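## Task

Pull the black key fob out of the small wooden box's drawer and set it down directly on the table surface, not on top of anything. Then close the drawer. The box must stay roughly in its original spot and orientation, and the other item must remain inside the drawer.

## Robot and tools

Robot: two arms, left_arm and right_arm, each ending in a two-finger gripper. Calibrated bases: left_arm at (+0.033, +0.312, +0.044) m and right_arm at (-0.018, -0.308, +0.004) m, both almost unrotated. A camera stand sits behind the arms.

Frame: one scene frame for everything. The origin is at table-top height, halfway between the nominal arm bases. +z points up, +x points away from the robot over the table, and +y is toward left_arm's side. Image left/right does not match arm names. Each gripper's fingers point along its own +z axis and close along its own y axis. end_effector_position is the spot between the finger pads, just behind the tips. Reported poses can be a few centimetres off, worse at long reach.

Row format: every command row has 16 numbers. The first 8 belong to left_arm: x, y, z, qw, qx, qy, qz, opening. The next 8 belong to right_arm in the same order. Both halves must be present even if one arm should stay put. x, y, z are an absolute target position in metres and qw..qz an absolute target orientation (w first), both in the scene frame, so each half is a pose, not an offset. Opening runs from -1 (closed, 0 mm gap) to +1 (open, about 87 mm); 0 gives about 43 mm, +0.5 about 69 mm, -0.5 about 18 mm. To keep an arm still or keep its orientation, repeat the same full pose you last took from a result, rather than the drifting reported quaternion each time.

execute_actions(actions, cameras): actions holds at most one item. An empty list just reports the state (and shows all cameras by default). An item with rows (1 to 15 rows) and steps (up to 15, each 1/30 s, default 15) plays one row per step, holding the last row for the remaining steps; it needs at least 5 steps. An item with only steps (up to 300) waits. A row whose target lies more than 0.6 m from the arm's last reported position along any gripper axis is refused and nothing is sent. Results are sampled 5 steps before an action ends; those steps keep running afterward.

move(target, speed, blend, blocking, cameras): drives both grippers in straight lines toward one row or a list of up to 15 rows (no 0.6 m limit). speed is m/s, 0.002 to 2.9, default 0.25, one value or one per row; rotation is capped at twice that in rad/s. blend (metres) lets a list round its corners; 0 means stop at each row. All paths finish together, last at least 0.5 s and are cut off after 10 s. Opening changes in the first row are sent immediately; later ones only once the arms arrive and settle. Paths ignore obstacles and the other arm. blocking=false returns about 0.5 s after starting. The result adds a move: line, e.g. done, off_target, moving, held or fault, plus which limits applied (limits=paced means the sent pose was clipped, limits=held means steps were withheld). done means within 10 mm and 2 degrees; neither done nor off_target tells you about contact.

wait(seconds): 0 to 10 s, sends nothing new; returns early if a running move finishes. stop(): brakes the current move (needs some distance; fingers continue). zoom_image(camera, region): camera is cam_high, cam_low, cam_left_wrist or cam_right_wrist; region is [x0, y0, x1, y1] in pixels of that 672x504 image, origin top-left, at most 504 across each way; only cameras from the latest pictures. finished_scene(scene): 1 or 2; ends the current scene permanently and gives the next task.

Result lines: each gripper's position and quaternion, grip_measured (same scale as opening), Joint positions (last value per arm is the gripper on 0 closed to 1 open), joint torques, joint velocities (may say within noise or be omitted), Hand target (the pose the controller currently pursues), motor temperatures, and a MOTOR HOT line from 75 °C. At 90 °C an over-temperature fault folds that arm away for the rest of the scene; at 100 °C it collapses. Heat rises from holding loads, stretched arms and pushing toward unreachable poses.

Control behaviour: per step the commanded orientation is clipped to 40 degrees from the measured one. Friction and gravity can leave the gripper low, short or tilted, and tiny moves may go nowhere or sideways, so check pose after each move. Avoid paths near an arm's own base; go around it. Faster motion means more lag and harder impacts.

Gripping: close to a value about 0.04 below the grip_measured reading at first contact for a firm hold, less for a lighter one. Readings may be off by about 1 mm. Fast closing squeezes harder.

Avoid: dropping or releasing moving objects, slamming, hard pushes on the box or table, letting anything fall off the table, the grippers or wrist cameras touching each other, one gripper closing on the other's fingers, and strain on camera cables. Objects may occasionally be nudged by outside pushes.

Each tool is called by a JSON object that holds its "method" and its "body", one argument or row to a line.

## Session

{"method": "execute_actions", "body": {
  "actions": []
}}

Scene clock: 0.00 s of 6000.00 s.
left_arm: end_effector_position=(+0.4027, +0.3305, +0.0641) grip_measured=+1.000 end_effector_quat_wxyz=(+0.526, -0.046, +0.849, -0.029) | right_arm: end_effector_position=(+0.3591, -0.3331, +0.0571) grip_measured=+1.000 end_effector_quat_wxyz=(+0.574, +0.066, +0.812, -0.078)
Joint positions: left_arm=[0.103 1.588 0.372 0.752 0.089 -0.064 1] | right_arm=[0.07 1.528 0.359 0.825 0.241 0.031 1]
Joint velocities: within noise
Joint torques (N m): no reading
Motor temperatures (°C): left_arm=[26 35 37 31 25 28 24] | right_arm=[25 31 31 31 29 29 29]
Heat: left arm: 37 °C; right arm: 31 °C.
Hand target: left_arm +0.4044, +0.3307, +0.0667; +0.528, -0.045, +0.847, -0.029 | right_arm +0.3635, -0.3329, +0.0650; +0.585, +0.067, +0.805, -0.077

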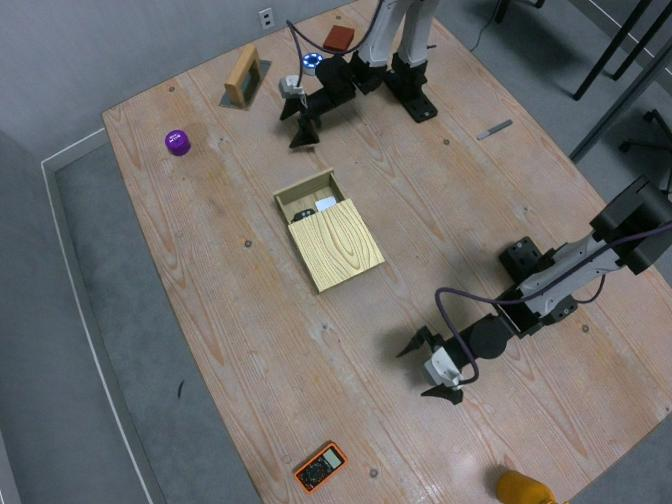

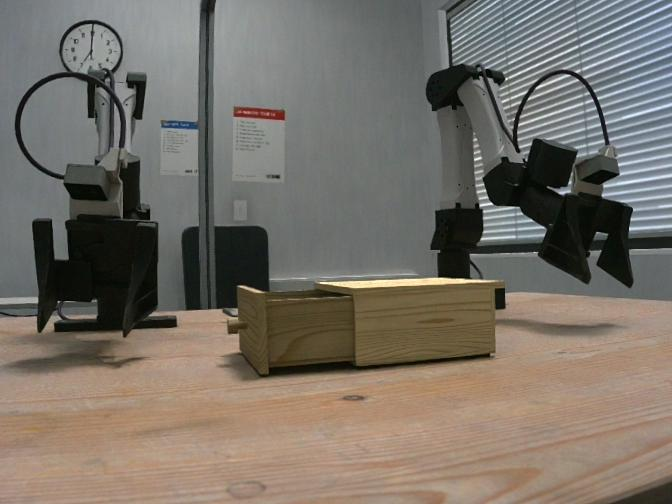

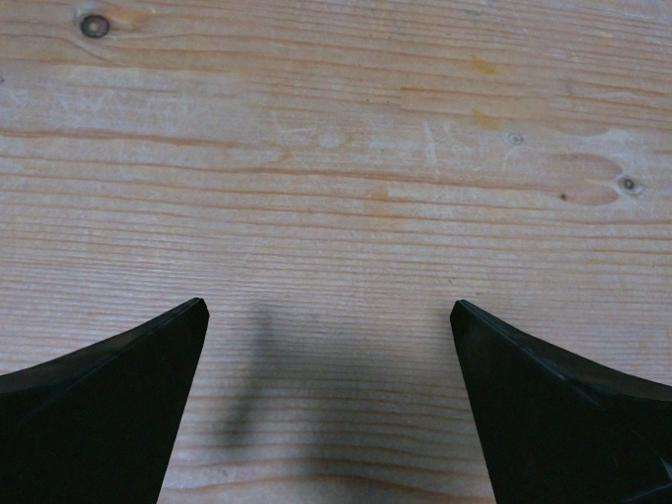

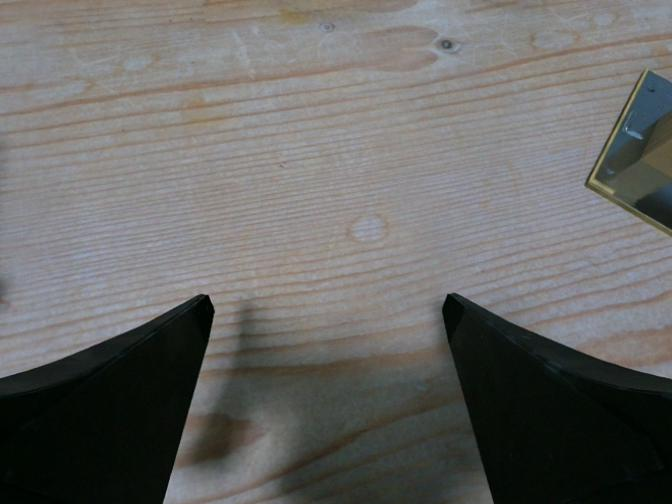

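{"method": "zoom_image", "body": {
  "camera": "cam_high",
  "region": [260, 150, 400, 300]
}}

{"method": "zoom_image", "body": {
  "camera": "cam_low",
  "region": [210, 250, 520, 400]
}}

Scaled by 3.360 from the camera's 672x504 image, which has a finer 960x720 frame.

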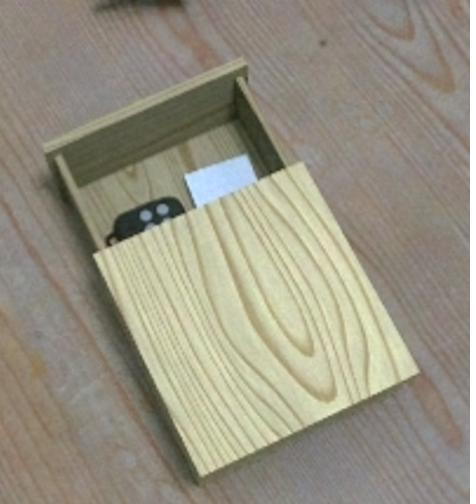

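Scaled by 1.626 from the camera's 672x504 image, which has a finer 960x720 frame.

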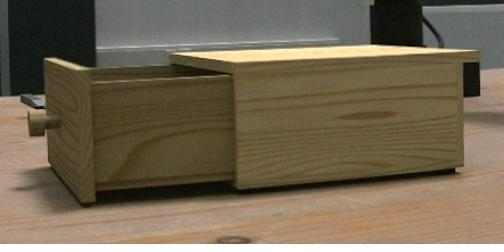

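{"method": "move", "body": {
  "target": [0.4027,0.3305,0.0641,0.526,-0.046,0.849,-0.029,1,0.35,-0.22,0.15,0.330,-0.243,0.908,0.089,1],
  "cameras": ["cam_right_wrist","cam_high"]
}}

Scene clock: 4.30 s of 6000.00 s.
left_arm: end_effector_position=(+0.4027, +0.3305, +0.0641) grip_measured=+1.000 end_effector_quat_wxyz=(+0.526, -0.046, +0.849, -0.029) | right_arm: end_effector_position=(+0.3432, -0.2254, +0.1426) grip_measured=+1.000 end_effector_quat_wxyz=(+0.322, -0.233, +0.914, +0.084)
Joint positions: left_arm=[0.103 1.588 0.372 0.752 0.089 -0.064 1] | right_arm=[0.179 1.497 1.193 -0.619 -0.221 -0.276 1]
Joint torques (N m): left_arm=[0.06 -4.97 5.44 2.3 0.02 0.13] | right_arm=[0.8 -4.33 11.9 1.18 -0.29 -0.24]
Heat: left arm: 38 °C; right arm: 32 °C.
Hand target: left_arm +0.4026, +0.3305, +0.0641; +0.526, -0.046, +0.849, -0.029 | right_arm +0.3497, -0.2200, +0.1500; +0.330, -0.243, +0.908, +0.089
Off the commanded pose: left_arm 0.000 m, 0 deg | right_arm 0.011 m, 2 deg.
Kept back: nothing.
move: off_target (right_arm)
camera_calibration:
cam_right_wrist: T_world_to_cam=[[0.495307, -0.868678, 0.00828874, -0.368772], [-0.852367, -0.48412, 0.197731, 0.174872], [-0.167752, -0.105003, -0.980221, 0.313912], [0, 0, 0, 1]] pos_world=[0.38437, -0.202724, 0.276182]
Images, in order (width x height): cam_high 672x504, cam_right_wrist 672x504.

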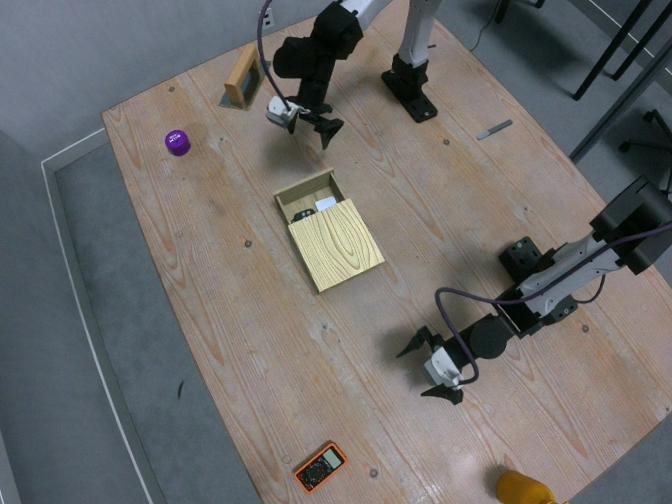

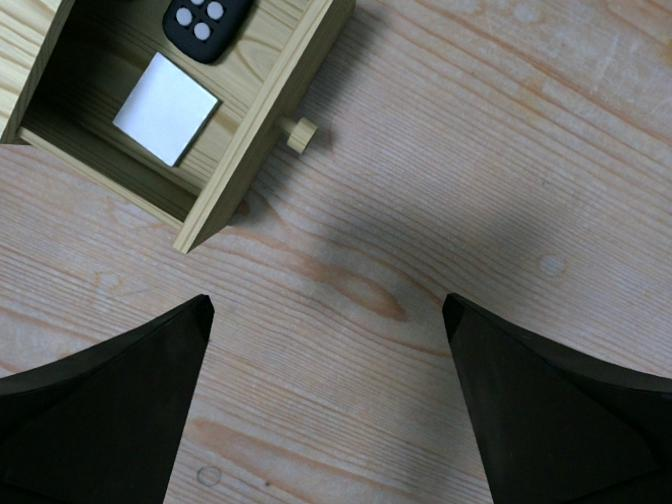

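{"method": "move", "body": {
  "target": [0.4027,0.3305,0.0641,0.526,-0.046,0.849,-0.029,1,0.40,-0.195,0.165,0.330,-0.243,0.908,0.089,1],
  "cameras": ["cam_right_wrist"]
}}

Scene clock: 5.50 s of 6000.00 s.
left_arm: end_effector_position=(+0.4027, +0.3305, +0.0641) grip_measured=+1.000 end_effector_quat_wxyz=(+0.526, -0.046, +0.849, -0.029) | right_arm: end_effector_position=(+0.3931, -0.1979, +0.1598) grip_measured=+1.000 end_effector_quat_wxyz=(+0.325, -0.245, +0.909, +0.091)
Joint positions: left_arm=[0.103 1.588 0.372 0.752 0.089 -0.064 1] | right_arm=[0.228 1.696 1.461 -0.677 -0.212 -0.257 1]
Joint torques (N m): left_arm=[0.05 -5 5.44 2.3 0.02 0.14] | right_arm=[0.73 -5.71 11.88 1.24 -0.03 -0.04]
Heat: left arm: 38 °C; right arm: 32 °C.
Hand target: left_arm +0.4026, +0.3305, +0.0641; +0.526, -0.046, +0.849, -0.029 | right_arm +0.3998, -0.1950, +0.1650; +0.330, -0.243, +0.908, +0.089
Off the commanded pose: left_arm 0.000 m, 0 deg | right_arm 0.009 m, 1 deg.
Kept back: nothing.
move: done
camera_calibration:
cam_right_wrist: T_world_to_cam=[[0.519687, -0.854334, 0.00615282, -0.376043], [-0.839437, -0.509259, 0.189742, 0.218554], [-0.15897, -0.103771, -0.981815, 0.339088], [0, 0, 0, 1]] pos_world=[0.432792, -0.174778, 0.293766]
Images, in order (width x height): cam_right_wrist 672x504.

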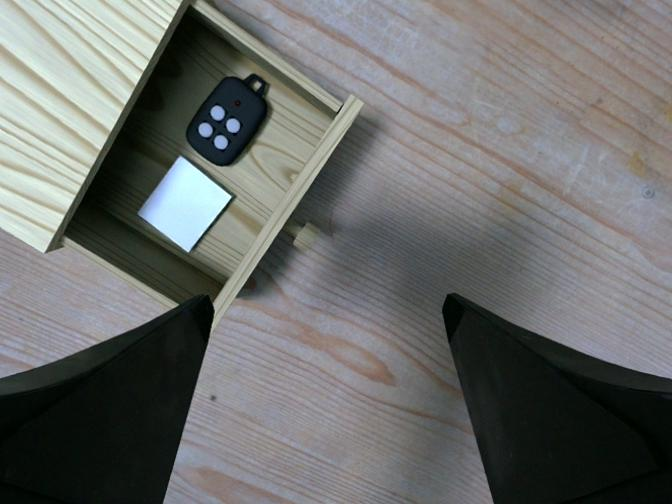

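{"method": "move", "body": {
  "target": [0.4027,0.3305,0.0641,0.526,-0.046,0.849,-0.029,1,0.423,-0.103,0.13,0.160,0.036,0.982,0.091,0.1],
  "cameras": ["all"]
}}

Scene clock: 8.43 s of 6000.00 s.
left_arm: end_effector_position=(+0.4027, +0.3305, +0.0641) grip_measured=+1.000 end_effector_quat_wxyz=(+0.526, -0.046, +0.849, -0.029) | right_arm: end_effector_position=(+0.4188, -0.1057, +0.1318) grip_measured=+0.100 end_effector_quat_wxyz=(+0.159, +0.033, +0.982, +0.095)
Joint positions: left_arm=[0.103 1.588 0.372 0.752 0.089 -0.064 1] | right_arm=[0.408 2.215 2.169 -1.156 -0.047 0.453 0.55]
Joint torques (N m): left_arm=[0.06 -4.97 5.45 2.3 0.02 0.14] | right_arm=[0.68 -8.42 11.12 0.78 0.12 -0.05]
Heat: left arm: 38 °C; right arm: 33 °C.
Hand target: left_arm +0.4026, +0.3305, +0.0641; +0.526, -0.046, +0.849, -0.029 | right_arm +0.4229, -0.1031, +0.1299; +0.161, +0.036, +0.982, +0.091
Off the commanded pose: left_arm 0.000 m, 0 deg | right_arm 0.005 m, 1 deg.
Kept back: nothing.
move: done
camera_calibration:
cam_right_wrist: T_world_to_cam=[[-0.0139123, -0.981192, -0.192532, -0.0743541], [-0.850021, -0.0897947, 0.519039, 0.297753], [-0.526566, 0.170877, -0.832784, 0.488536], [0, 0, 0, 1]] pos_world=[0.509308, -0.129699, 0.237984]

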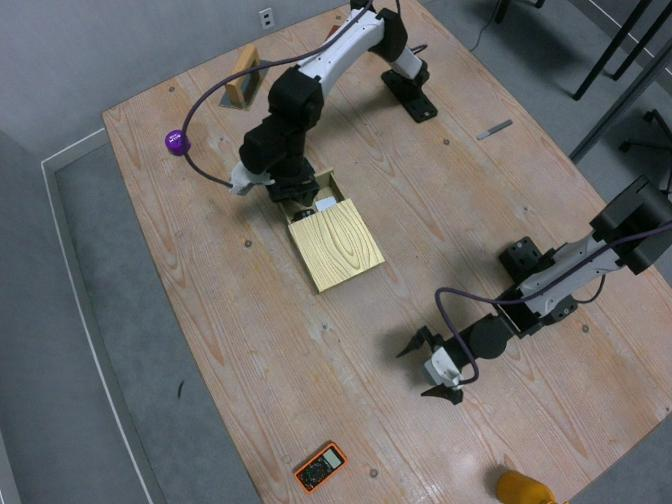

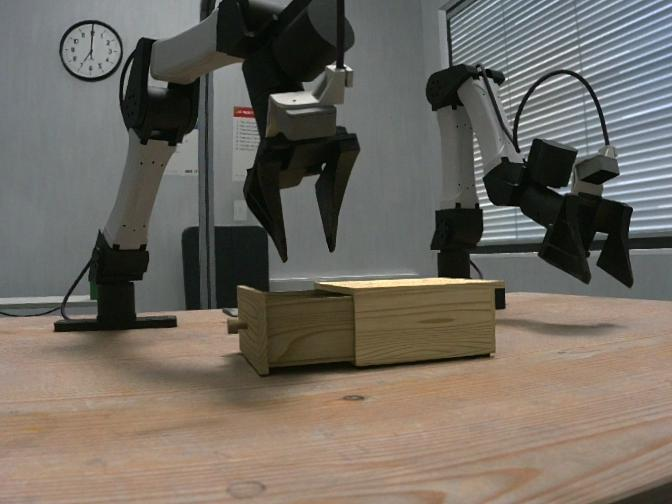

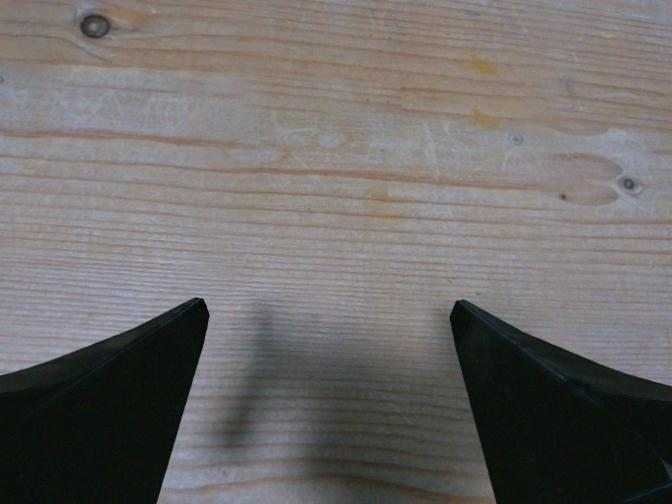

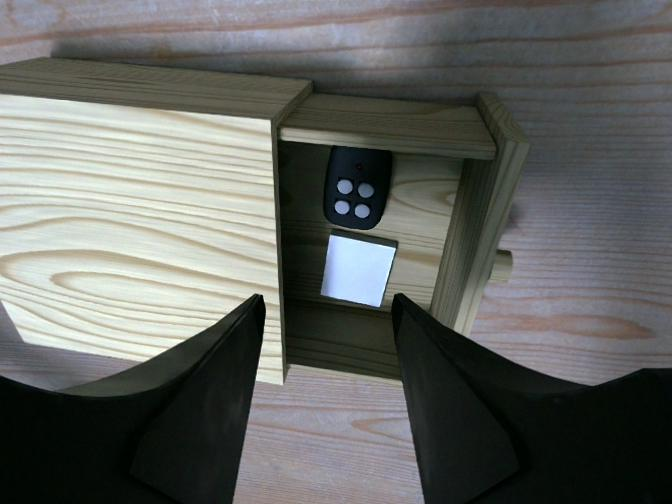

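{"method": "move", "body": {
  "target": [
    [0.4027,0.3305,0.0641,0.526,-0.046,0.849,-0.029,1,0.422,-0.106,0.085,0.148,0.031,0.980,0.132,0.04]
  ],
  "cameras": ["cam_low","cam_right_wrist"]
}}

Scene clock: 10.37 s of 6000.00 s.
left_arm: end_effector_position=(+0.4027, +0.3305, +0.0641) grip_measured=+1.000 end_effector_quat_wxyz=(+0.526, -0.046, +0.849, -0.029) | right_arm: end_effector_position=(+0.4182, -0.1068, +0.0789) grip_measured=+0.040 end_effector_quat_wxyz=(+0.135, +0.036, +0.982, +0.123)
Joint positions: left_arm=[0.103 1.588 0.372 0.752 0.089 -0.064 1] | right_arm=[0.379 2.215 1.954 -0.963 -0.125 0.443 0.52]
Joint torques (N m): left_arm=[0.02 -5.01 5.42 2.3 0.03 0.14] | right_arm=[-0.23 -11.54 7.12 1 -0.14 -0.25]
Heat: left arm: 38 °C; right arm: 33 °C.
Hand target: left_arm +0.4026, +0.3305, +0.0641; +0.526, -0.046, +0.849, -0.029 | right_arm +0.4218, -0.1060, +0.0851; +0.148, +0.031, +0.980, +0.132
Off the commanded pose: left_arm 0.000 m, 0 deg | right_arm 0.007 m, 2 deg.
Kept back: nothing.
move: done
camera_calibration:
cam_right_wrist: T_world_to_cam=[[-0.0164969, -0.96865, -0.247879, -0.0787015], [-0.824925, -0.126905, 0.550813, 0.307631], [-0.565002, 0.213569, -0.79697, 0.462149], [0, 0, 0, 1]] pos_world=[0.513589, -0.135895, 0.179364]
Images, in order (width x height): cam_low 672x504, cam_right_wrist 672x504.

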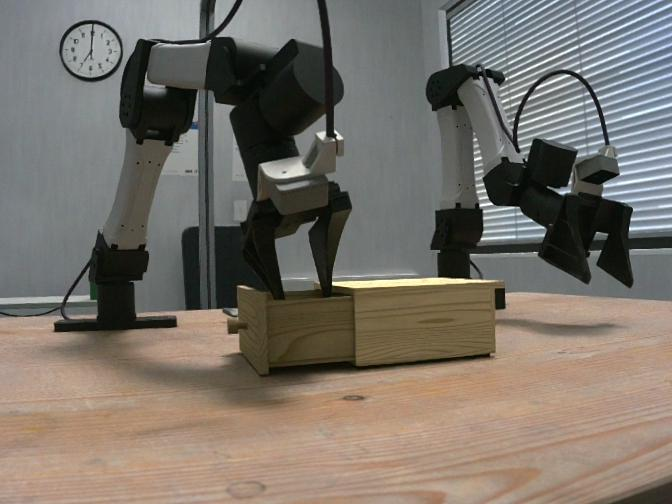

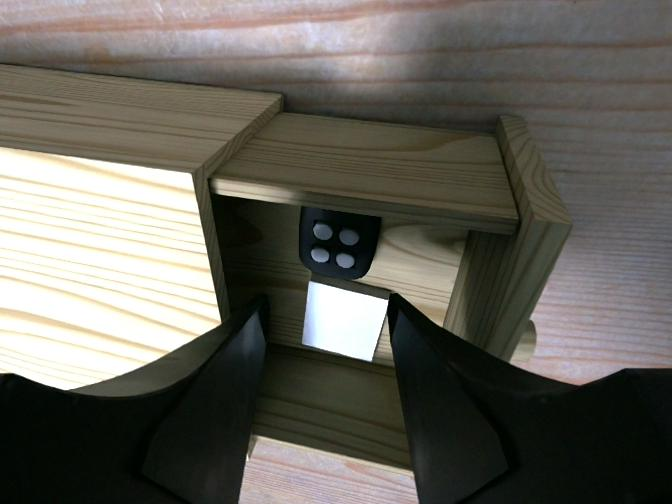

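{"method": "move", "body": {
  "target": [
    [0.4027,0.3305,0.0641,0.526,-0.046,0.849,-0.029,1,0.426,-0.103,0.05,0.155,0.029,0.978,0.135,0.04],
    [0.4027,0.3305,0.0641,0.526,-0.046,0.849,-0.029,1,0.426,-0.099,0.03,0.155,0.029,0.978,0.135,0.04]
  ],
  "speed": 0.08,
  "cameras": ["cam_low","cam_right_wrist"]
}}

Scene clock: 12.07 s of 6000.00 s.
left_arm: end_effector_position=(+0.4027, +0.3305, +0.0641) grip_measured=+1.000 end_effector_quat_wxyz=(+0.526, -0.046, +0.849, -0.029) | right_arm: end_effector_position=(+0.4244, -0.1016, +0.0474) grip_measured=+0.039 end_effector_quat_wxyz=(+0.153, +0.032, +0.978, +0.138)
Joint positions: left_arm=[0.103 1.588 0.372 0.752 0.089 -0.064 1] | right_arm=[0.379 2.215 1.817 -0.781 -0.14 0.443 0.519]
Joint torques (N m): left_arm=[0.03 -5.03 5.38 2.31 0.03 0.14] | right_arm=[0.81 -8.73 4.57 1.41 0.04 -0.2]
Heat: left arm: 38 °C; right arm: 33 °C.
Hand target: left_arm +0.4026, +0.3305, +0.0641; +0.526, -0.046, +0.849, -0.029 | right_arm +0.4253, -0.0994, +0.0304; +0.154, +0.029, +0.978, +0.135
Off the commanded pose: left_arm 0.000 m, 0 deg | right_arm 0.018 m, 1 deg.
Kept back: nothing.
move: off_target (right_arm)
camera_calibration:
cam_right_wrist: T_world_to_cam=[[-0.000657269, -0.961304, -0.27549, -0.0861095], [-0.844143, -0.147162, 0.515525, 0.338465], [-0.536117, 0.232892, -0.811381, 0.429759], [0, 0, 0, 1]] pos_world=[0.516058, -0.133056, 0.150489]
Images, in order (width x height): cam_low 672x504, cam_right_wrist 672x504.

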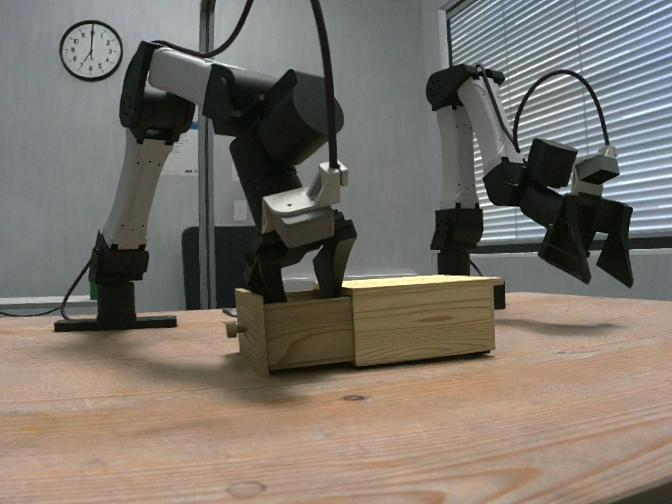

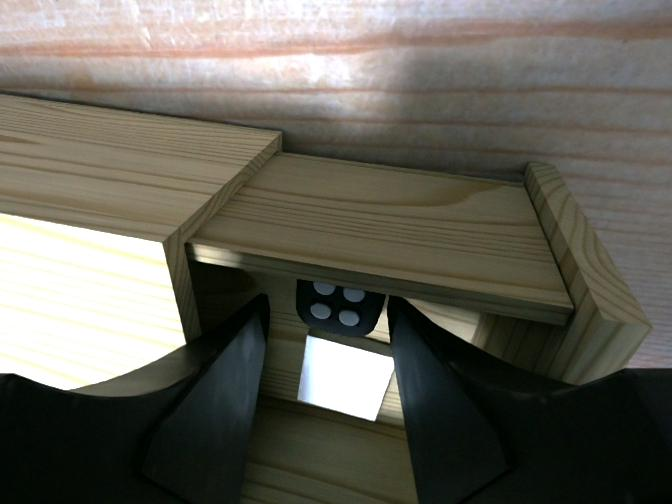

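{"method": "zoom_image", "body": {
  "camera": "cam_low",
  "region": [210, 200, 510, 400]
}}

{"method": "zoom_image", "body": {
  "camera": "cam_right_wrist",
  "region": [100, 220, 500, 504]
}}

Scaled by 1.680 from the camera's 672x504 image, which has a finer 960x720 frame.

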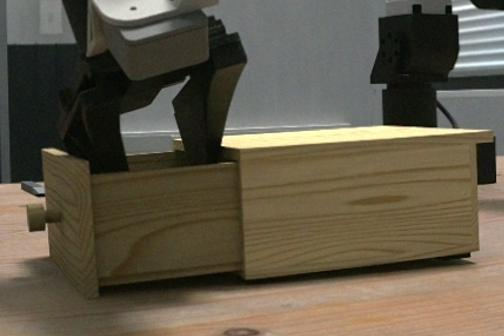

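Scaled by 1.260 from the camera's 672x504 image, which has a finer 960x720 frame.

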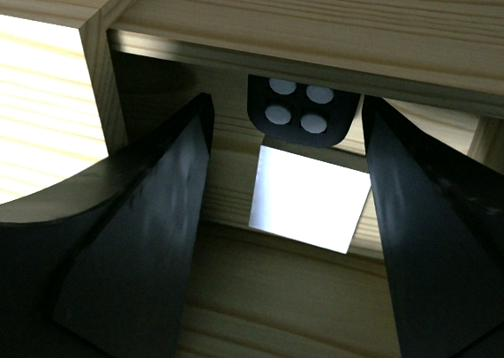

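{"method": "move", "body": {
  "target": [
    [0.4027,0.3305,0.0641,0.526,-0.046,0.849,-0.029,1,0.426,-0.109,0.085,0.155,0.029,0.978,0.135,0.04],
    [0.4027,0.3305,0.0641,0.526,-0.046,0.849,-0.029,1,0.395,-0.13,0.10,0.152,0,0.988,0,-1]
  ],
  "speed": 0.12,
  "cameras": ["cam_low","cam_right_wrist","cam_high"]
}}

Scene clock: 15.90 s of 6000.00 s.
left_arm: end_effector_position=(+0.4027, +0.3305, +0.0641) grip_measured=+1.000 end_effector_quat_wxyz=(+0.526, -0.046, +0.849, -0.029) | right_arm: end_effector_position=(+0.3871, -0.1315, +0.0689) grip_measured=-0.973 end_effector_quat_wxyz=(+0.115, +0.003, +0.993, -0.009)
Joint positions: left_arm=[0.103 1.588 0.372 0.752 0.089 -0.064 1] | right_arm=[0.446 2.205 1.933 -1.093 0.11 0.409 0.013]
Joint torques (N m): left_arm=[0.05 -5 5.35 2.3 0.03 0.14] | right_arm=[0.06 -14.34 10.67 0.54 0.23 -0.22]
Motor temperatures (°C): left_arm=[26 37 38 36 25 28 24] | right_arm=[25 34 34 32 28 29 29]
Heat: left arm: 38 °C; right arm: 34 °C.
Hand target: left_arm +0.4026, +0.3305, +0.0641; +0.526, -0.046, +0.849, -0.029 | right_arm +0.3942, -0.1303, +0.0995; +0.152, +0.000, +0.988, +0.000
Off the commanded pose: left_arm 0.000 m, 0 deg | right_arm 0.032 m, 4 deg.
Kept back: nothing.
move: off_target (right_arm); target 2's new opening was sent with right_arm's hand 0.032 m and 4 deg from that target
camera_calibration:
cam_right_wrist: T_world_to_cam=[[0.0134763, -0.999703, 0.0203, -0.139905], [-0.797672, 0.00149352, 0.603089, 0.287149], [-0.60294, -0.0243202, -0.797415, 0.425236], [0, 0, 0, 1]] pos_world=[0.487328, -0.12995, 0.168753]
Images, in order (width x height): cam_high 672x504, cam_low 672x504, cam_right_wrist 672x504.

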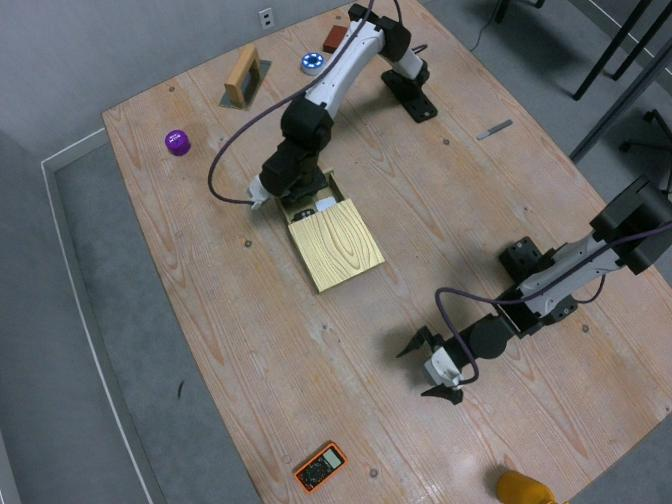

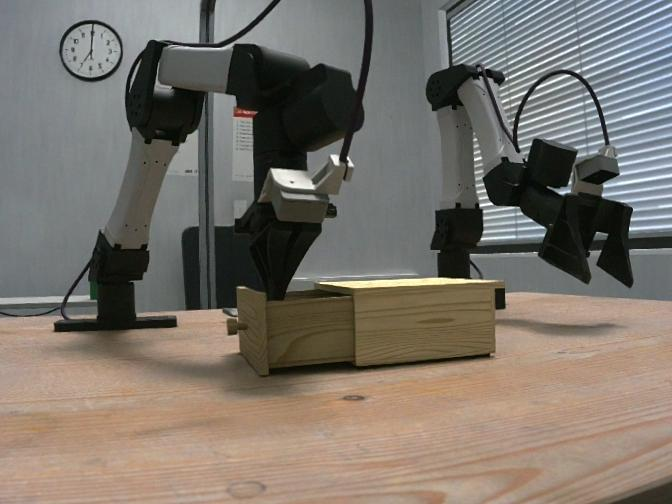

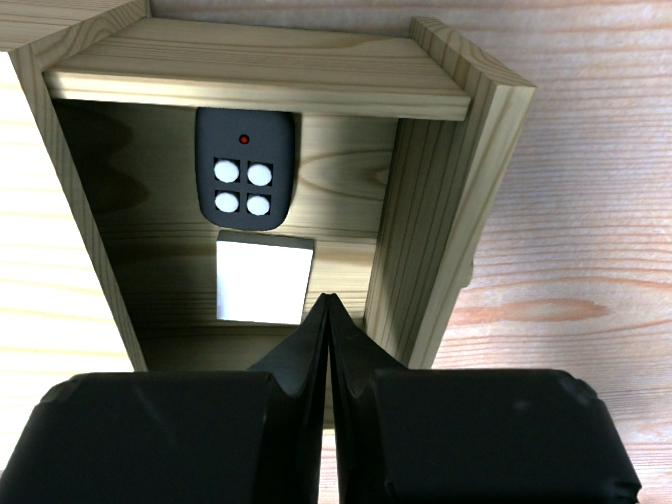

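{"method": "move", "body": {
  "target": [
    [0.4027,0.3305,0.0641,0.526,-0.046,0.849,-0.029,1,0.390,-0.134,0.035,0.152,0,0.988,0,-1]
  ],
  "speed": 0.1,
  "cameras": ["cam_low","cam_right_wrist"]
}}

Scene clock: 17.07 s of 6000.00 s.
left_arm: end_effector_position=(+0.4027, +0.3305, +0.0641) grip_measured=+1.000 end_effector_quat_wxyz=(+0.526, -0.046, +0.849, -0.029) | right_arm: end_effector_position=(+0.3803, -0.1348, +0.0311) grip_measured=-0.973 end_effector_quat_wxyz=(+0.125, +0.001, +0.992, -0.006)
Joint positions: left_arm=[0.103 1.588 0.372 0.752 0.089 -0.064 1] | right_arm=[0.446 2.171 1.726 -0.901 0.11 0.406 0.013]
Joint torques (N m): left_arm=[0.03 -4.97 5.41 2.3 0.02 0.14] | right_arm=[-0.13 -11.34 5.55 1.13 0.19 -0.28]
Heat: left arm: 38 °C; right arm: 35 °C.
Hand target: left_arm +0.4026, +0.3305, +0.0641; +0.526, -0.046, +0.849, -0.029 | right_arm +0.3899, -0.1341, +0.0354; +0.151, +0.000, +0.988, +0.000
Off the commanded pose: left_arm 0.000 m, 0 deg | right_arm 0.010 m, 3 deg.
Kept back: nothing.
move: off_target (right_arm)
camera_calibration:
cam_right_wrist: T_world_to_cam=[[0.016637, -0.999761, 0.0141666, -0.143362], [-0.80857, -0.00511806, 0.588378, 0.308162], [-0.588165, -0.0212436, -0.808462, 0.386138], [0, 0, 0, 1]] pos_world=[0.478669, -0.133547, 0.132893]
Images, in order (width x height): cam_low 672x504, cam_right_wrist 672x504.

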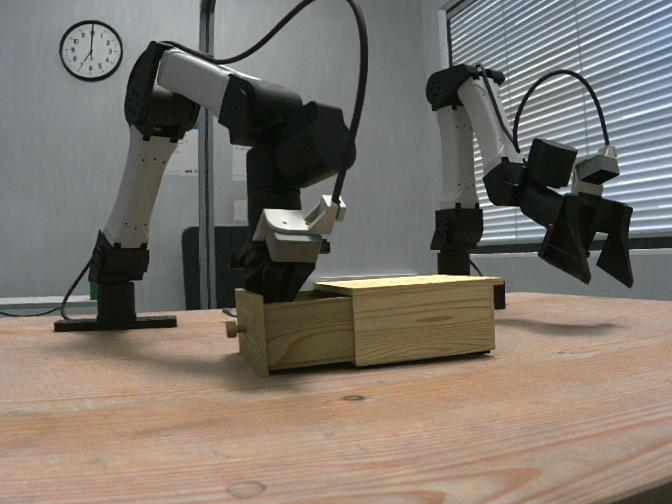

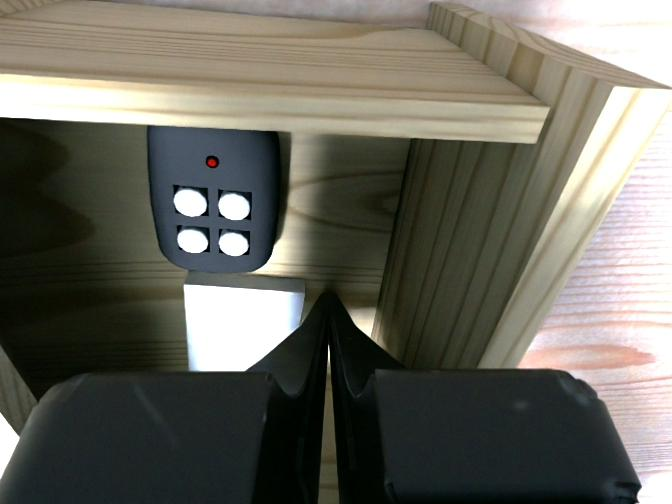

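{"method": "move", "body": {
  "target": [
    [0.4027,0.3305,0.0641,0.526,-0.046,0.849,-0.029,1,0.396,-0.134,0.062,0.152,0,0.988,0,-1],
    [0.4027,0.3305,0.0641,0.526,-0.046,0.849,-0.029,1,0.396,-0.185,0.062,0.152,0,0.988,0,-1]
  ],
  "speed": 0.07,
  "cameras": ["cam_low","cam_right_wrist","cam_high"]
}}

Scene clock: 19.33 s of 6000.00 s.
left_arm: end_effector_position=(+0.4027, +0.3305, +0.0641) grip_measured=+1.000 end_effector_quat_wxyz=(+0.526, -0.046, +0.849, -0.029) | right_arm: end_effector_position=(+0.3938, -0.1702, +0.0468) grip_measured=-0.973 end_effector_quat_wxyz=(+0.133, +0.002, +0.991, +0.012)
Joint positions: left_arm=[0.103 1.588 0.372 0.752 0.089 -0.064 1] | right_arm=[0.346 2.127 1.716 -0.898 0.059 0.312 0.013]
Joint torques (N m): left_arm=[0.08 -5.03 5.42 2.3 0.02 0.14] | right_arm=[-1.8 -13.15 6.32 0.69 0.34 -0.45]
Heat: left arm: 38 °C; right arm: 36 °C.
Hand target: left_arm +0.4026, +0.3305, +0.0641; +0.526, -0.046, +0.849, -0.029 | right_arm +0.3959, -0.1847, +0.0616; +0.151, +0.000, +0.988, +0.000
Off the commanded pose: left_arm 0.000 m, 0 deg | right_arm 0.021 m, 3 deg.
Kept back: nothing.
move: off_target (right_arm)
camera_calibration:
cam_right_wrist: T_world_to_cam=[[0.0198763, -0.999575, -0.0213305, -0.178736], [-0.818877, -0.0285163, 0.57326, 0.310443], [-0.573624, 0.00607274, -0.819096, 0.405391], [0, 0, 0, 1]] pos_world=[0.490309, -0.172269, 0.150277]
Images, in order (width x height): cam_high 672x504, cam_low 672x504, cam_right_wrist 672x504.

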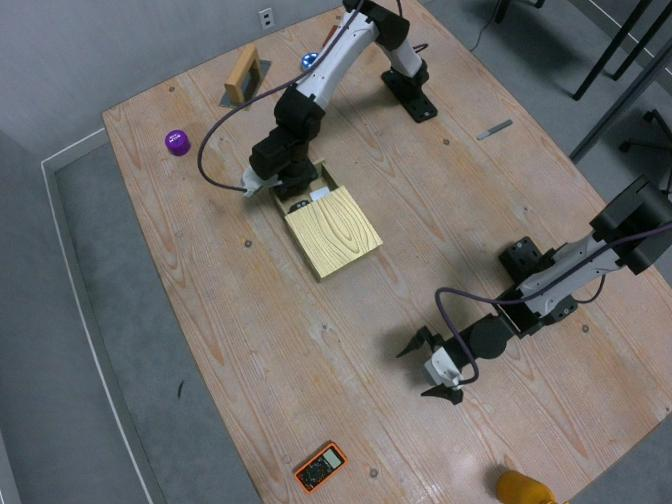

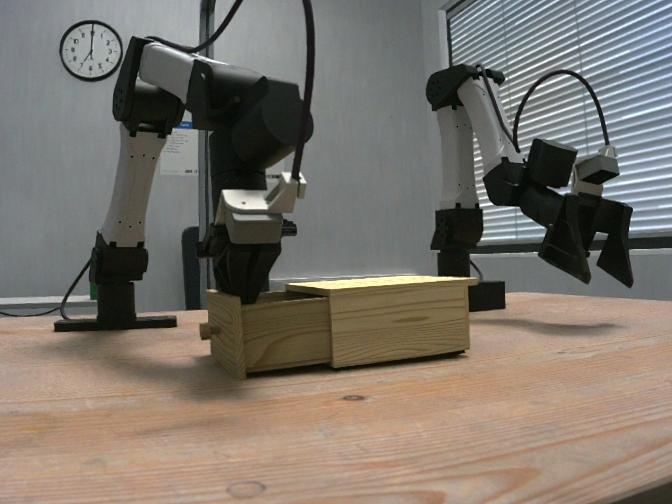

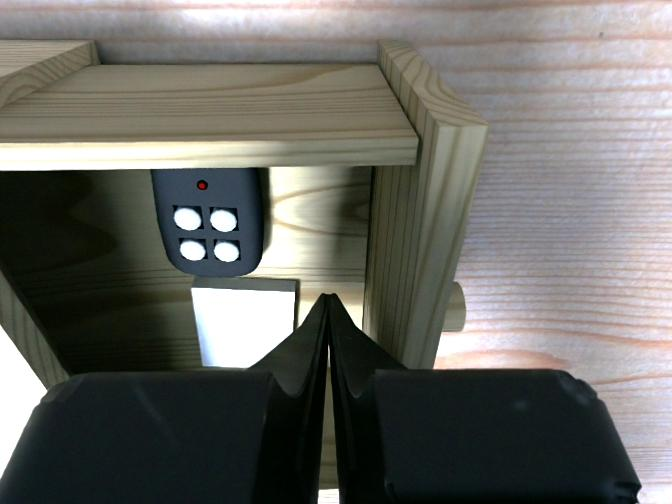

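{"method": "move", "body": {
  "target": [
    [0.4027,0.3305,0.0641,0.526,-0.046,0.849,-0.029,1,0.400,-0.165,0.07,0.152,0,0.988,0,-1],
    [0.4027,0.3305,0.0641,0.526,-0.046,0.849,-0.029,1,0.427,-0.135,0.125,0.160,0.036,0.982,0.091,-0.9],
    [0.4027,0.3305,0.0641,0.526,-0.046,0.849,-0.029,1,0.427,-0.132,0.105,0.160,0.036,0.982,0.091,0.08]
  ],
  "speed": 0.12,
  "cameras": ["cam_low","cam_right_wrist","cam_high"]
}}

Scene clock: 24.30 s of 6000.00 s.
left_arm: end_effector_position=(+0.4027, +0.3305, +0.0641) grip_measured=+1.000 end_effector_quat_wxyz=(+0.526, -0.046, +0.849, -0.029) | right_arm: end_effector_position=(+0.4237, -0.1343, +0.1129) grip_measured=+0.080 end_effector_quat_wxyz=(+0.162, +0.032, +0.982, +0.088)
Joint positions: left_arm=[0.103 1.588 0.372 0.752 0.089 -0.064 1] | right_arm=[0.351 2.174 2.029 -1.059 -0.051 0.395 0.54]
Joint torques (N m): left_arm=[0.05 -5 5.41 2.3 0.03 0.14] | right_arm=[0.05 -8.75 7.47 1.04 -0.06 -0.06]
Heat: left arm: 39 °C; right arm: 37 °C.
Hand target: left_arm +0.4026, +0.3305, +0.0641; +0.526, -0.046, +0.849, -0.029 | right_arm +0.4268, -0.1321, +0.1051; +0.160, +0.036, +0.982, +0.091
Off the commanded pose: left_arm 0.000 m, 0 deg | right_arm 0.009 m, 1 deg.
Kept back: nothing.
move: done
camera_calibration:
cam_right_wrist: T_world_to_cam=[[-0.0142754, -0.983997, -0.177611, -0.107811], [-0.853317, -0.0806004, 0.515125, 0.312223], [-0.521197, 0.158912, -0.838511, 0.477054], [0, 0, 0, 1]] pos_world=[0.513526, -0.156731, 0.220033]
Images, in order (width x height): cam_high 672x504, cam_low 672x504, cam_right_wrist 672x504.

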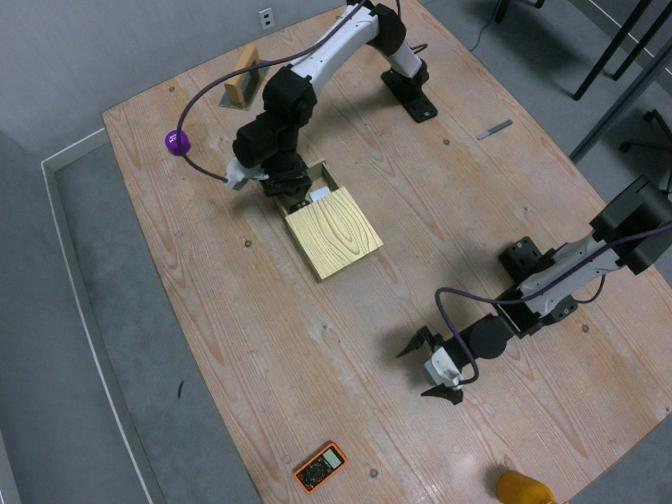

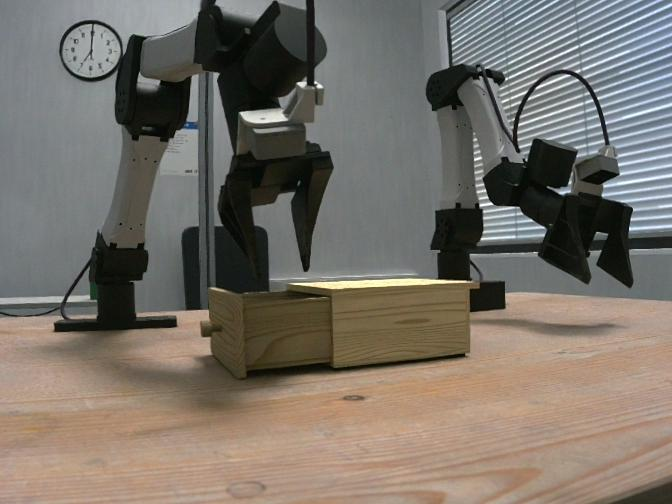

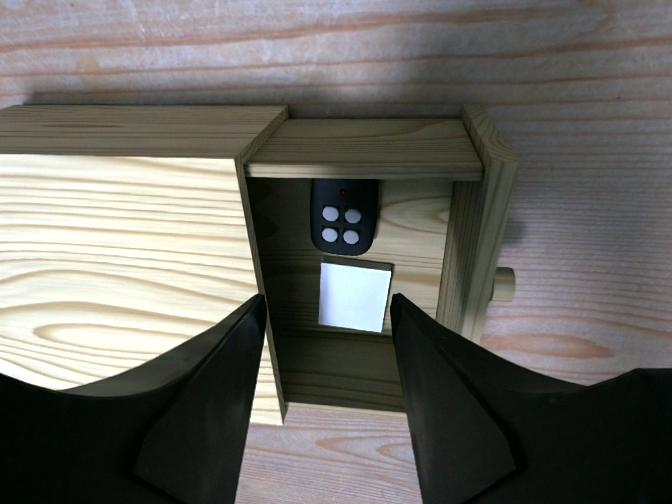

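{"method": "move", "body": {
  "target": [
    [0.4027,0.3305,0.0641,0.526,-0.046,0.849,-0.029,1,0.430,-0.130,0.075,0.160,0.036,0.982,0.091,0.08],
    [0.4027,0.3305,0.0641,0.526,-0.046,0.849,-0.029,1,0.433,-0.127,0.047,0.160,0.036,0.982,0.091,0.08]
  ],
  "speed": 0.08,
  "cameras": ["cam_low","cam_right_wrist"]
}}

{"method": "zoom_image", "body": {
  "camera": "cam_low",
  "region": [180, 200, 480, 400]
}}

Scene clock: 26.40 s of 6000.00 s.
left_arm: end_effector_position=(+0.4027, +0.3305, +0.0641) grip_measured=+1.000 end_effector_quat_wxyz=(+0.526, -0.046, +0.849, -0.029) | right_arm: end_effector_position=(+0.4305, -0.1318, +0.0548) grip_measured=+0.080 end_effector_quat_wxyz=(+0.160, +0.035, +0.983, +0.087)
Joint positions: left_arm=[0.103 1.588 0.372 0.752 0.089 -0.064 1] | right_arm=[0.351 2.214 1.863 -0.857 -0.051 0.401 0.54]
Joint torques (N m): left_arm=[0.02 -5 5.41 2.3 0.03 0.14] | right_arm=[0.47 -8.9 7.69 1.02 -0.06 -0.04]
Heat: left arm: 39 °C; right arm: 37 °C.
Hand target: left_arm +0.4026, +0.3305, +0.0641; +0.526, -0.046, +0.849, -0.029 | right_arm +0.4328, -0.1271, +0.0471; +0.160, +0.036, +0.982, +0.091
Off the commanded pose: left_arm 0.000 m, 0 deg | right_arm 0.009 m, 0 deg.
Kept back: nothing.
move: done
camera_calibration:
cam_right_wrist: T_world_to_cam=[[-0.0200294, -0.983827, -0.177997, -0.113159], [-0.851255, -0.0765926, 0.519132, 0.347649], [-0.52437, 0.161919, -0.835954, 0.433], [0, 0, 0, 1]] pos_world=[0.520724, -0.154812, 0.16135]
Images, in order (width x height): cam_low 672x504, cam_right_wrist 672x504.

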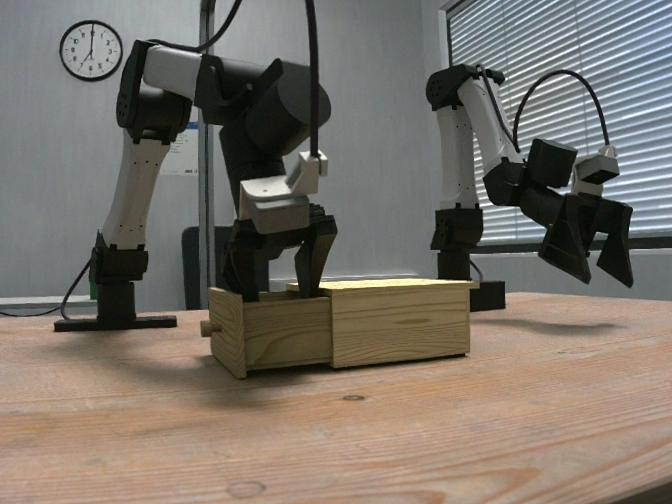

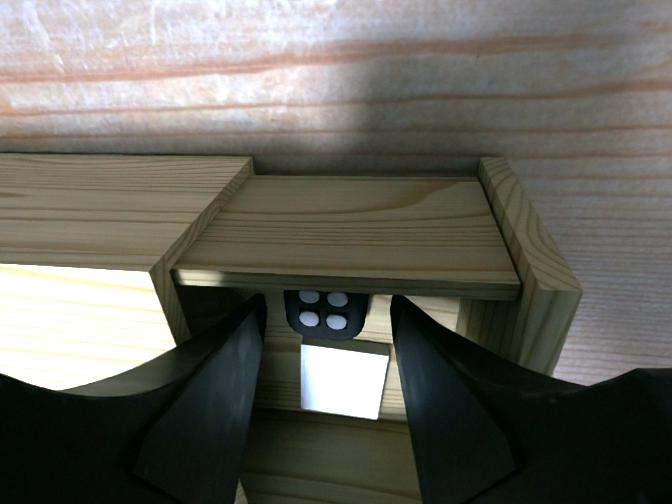

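Scaled by 1.680 from the camera's 672x504 image, which has a finer 960x720 frame.

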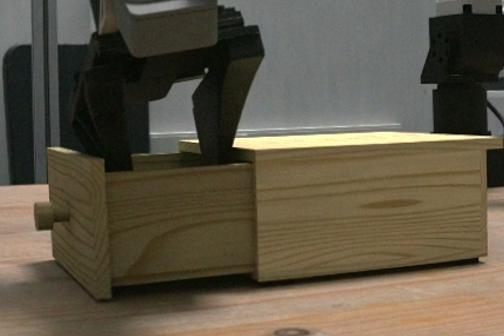

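{"method": "move", "body": {
  "target": [
    [0.4027,0.3305,0.0641,0.526,-0.046,0.849,-0.029,1,0.435,-0.125,0.039,0.160,0.036,0.982,0.091,0.08]
  ],
  "speed": 0.04,
  "cameras": ["cam_low","cam_right_wrist"]
}}

{"method": "zoom_image", "body": {
  "camera": "cam_low",
  "region": [180, 200, 480, 400]
}}

Scene clock: 27.33 s of 6000.00 s.
left_arm: end_effector_position=(+0.4027, +0.3305, +0.0641) grip_measured=+1.000 end_effector_quat_wxyz=(+0.526, -0.046, +0.849, -0.029) | right_arm: end_effector_position=(+0.4338, -0.1312, +0.0523) grip_measured=+0.080 end_effector_quat_wxyz=(+0.164, +0.035, +0.982, +0.088)
Joint positions: left_arm=[0.103 1.588 0.372 0.752 0.089 -0.064 1] | right_arm=[0.351 2.221 1.863 -0.842 -0.049 0.402 0.54]
Joint torques (N m): left_arm=[0.05 -5.01 5.49 2.3 0.02 0.13] | right_arm=[0.88 -8.32 6.98 1.14 -0.08 -0.05]
Heat: left arm: 39 °C; right arm: 37 °C.
Hand target: left_arm +0.4026, +0.3305, +0.0641; +0.526, -0.046, +0.849, -0.029 | right_arm +0.4345, -0.1253, +0.0391; +0.160, +0.036, +0.982, +0.091
Off the commanded pose: left_arm 0.000 m, 0 deg | right_arm 0.015 m, 1 deg.
Kept back: nothing.
move: off_target (right_arm)
camera_calibration:
cam_right_wrist: T_world_to_cam=[[-0.0205118, -0.98367, -0.178811, -0.112593], [-0.855805, -0.0751898, 0.511804, 0.354272], [-0.516891, 0.163525, -0.840288, 0.429821], [0, 0, 0, 1]] pos_world=[0.523049, -0.154404, 0.159722]
Images, in order (width x height): cam_low 672x504, cam_right_wrist 672x504.

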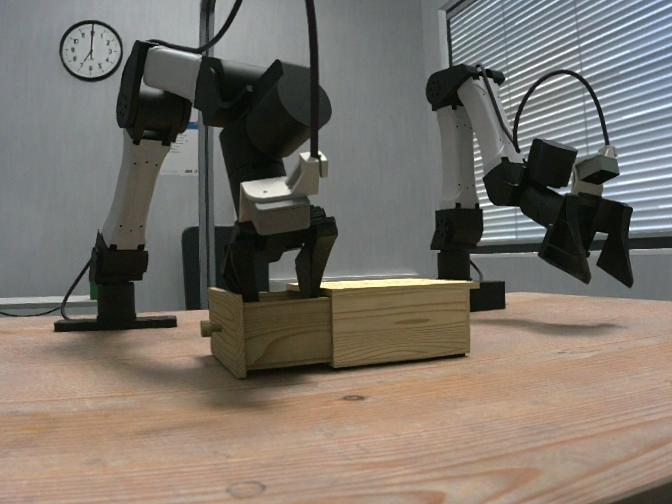

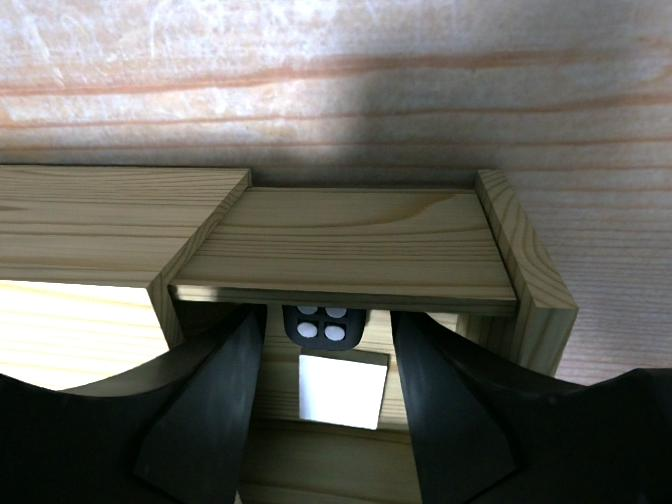

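Scaled by 1.680 from the camera's 672x504 image, which has a finer 960x720 frame.

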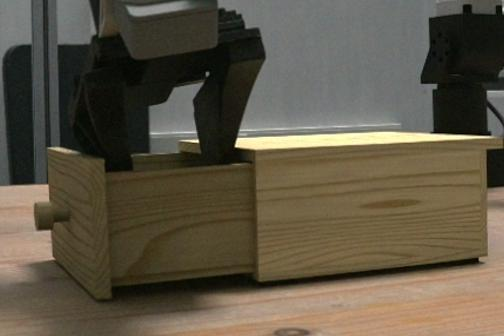

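{"method": "move", "body": {
  "target": [
    [0.4027,0.3305,0.0641,0.526,-0.046,0.849,-0.029,1,0.428,-0.131,0.028,0.160,0.036,0.982,0.091,0.08]
  ],
  "speed": 0.04,
  "cameras": ["cam_low","cam_right_wrist"]
}}

{"method": "zoom_image", "body": {
  "camera": "cam_low",
  "region": [180, 200, 480, 400]
}}

Scene clock: 28.27 s of 6000.00 s.
left_arm: end_effector_position=(+0.4027, +0.3305, +0.0641) grip_measured=+1.000 end_effector_quat_wxyz=(+0.526, -0.046, +0.849, -0.029) | right_arm: end_effector_position=(+0.4344, -0.1337, +0.0466) grip_measured=+0.078 end_effector_quat_wxyz=(+0.174, +0.037, +0.980, +0.090)
Joint positions: left_arm=[0.103 1.588 0.372 0.752 0.089 -0.064 1] | right_arm=[0.346 2.202 1.804 -0.781 -0.047 0.402 0.539]
Joint torques (N m): left_arm=[-0.01 -4.98 5.42 2.29 0.03 0.14] | right_arm=[0.7 -8.95 4.03 1.15 -0.11 -0.13]
Heat: left arm: 39 °C; right arm: 37 °C.
Hand target: left_arm +0.4026, +0.3305, +0.0641; +0.526, -0.046, +0.849, -0.029 | right_arm +0.4275, -0.1313, +0.0284; +0.160, +0.036, +0.982, +0.091
Off the commanded pose: left_arm 0.000 m, 0 deg | right_arm 0.020 m, 2 deg.
Kept back: nothing.
move: off_target (right_arm)
camera_calibration:
cam_right_wrist: T_world_to_cam=[[-0.0221, -0.982695, -0.183909, -0.114993], [-0.866292, -0.0730015, 0.494174, 0.363157], [-0.499048, 0.17024, -0.849688, 0.4193], [0, 0, 0, 1]] pos_world=[0.52131, -0.157873, 0.155663]
Images, in order (width x height): cam_low 672x504, cam_right_wrist 672x504.

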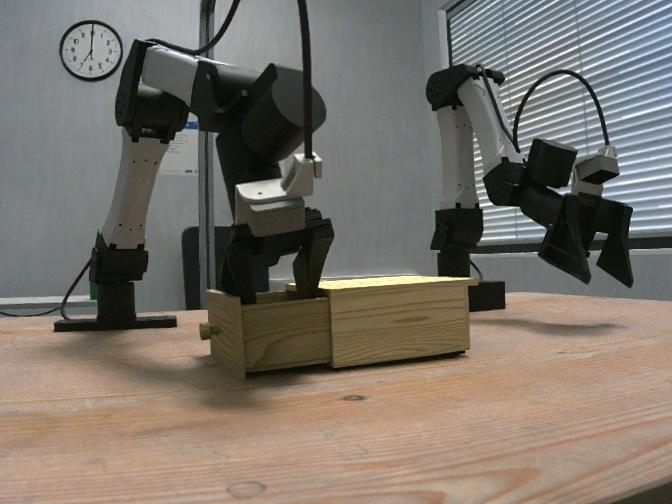

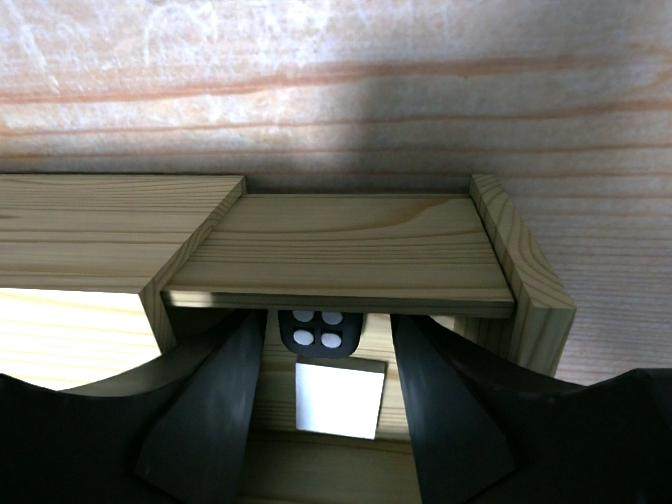

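Scaled by 1.680 from the camera's 672x504 image, which has a finer 960x720 frame.

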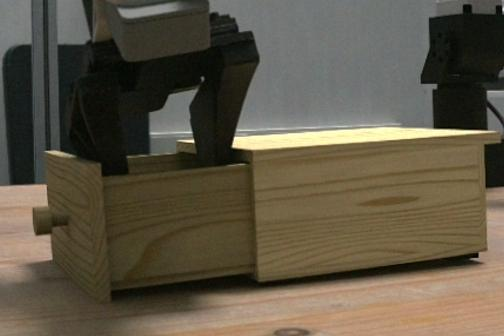

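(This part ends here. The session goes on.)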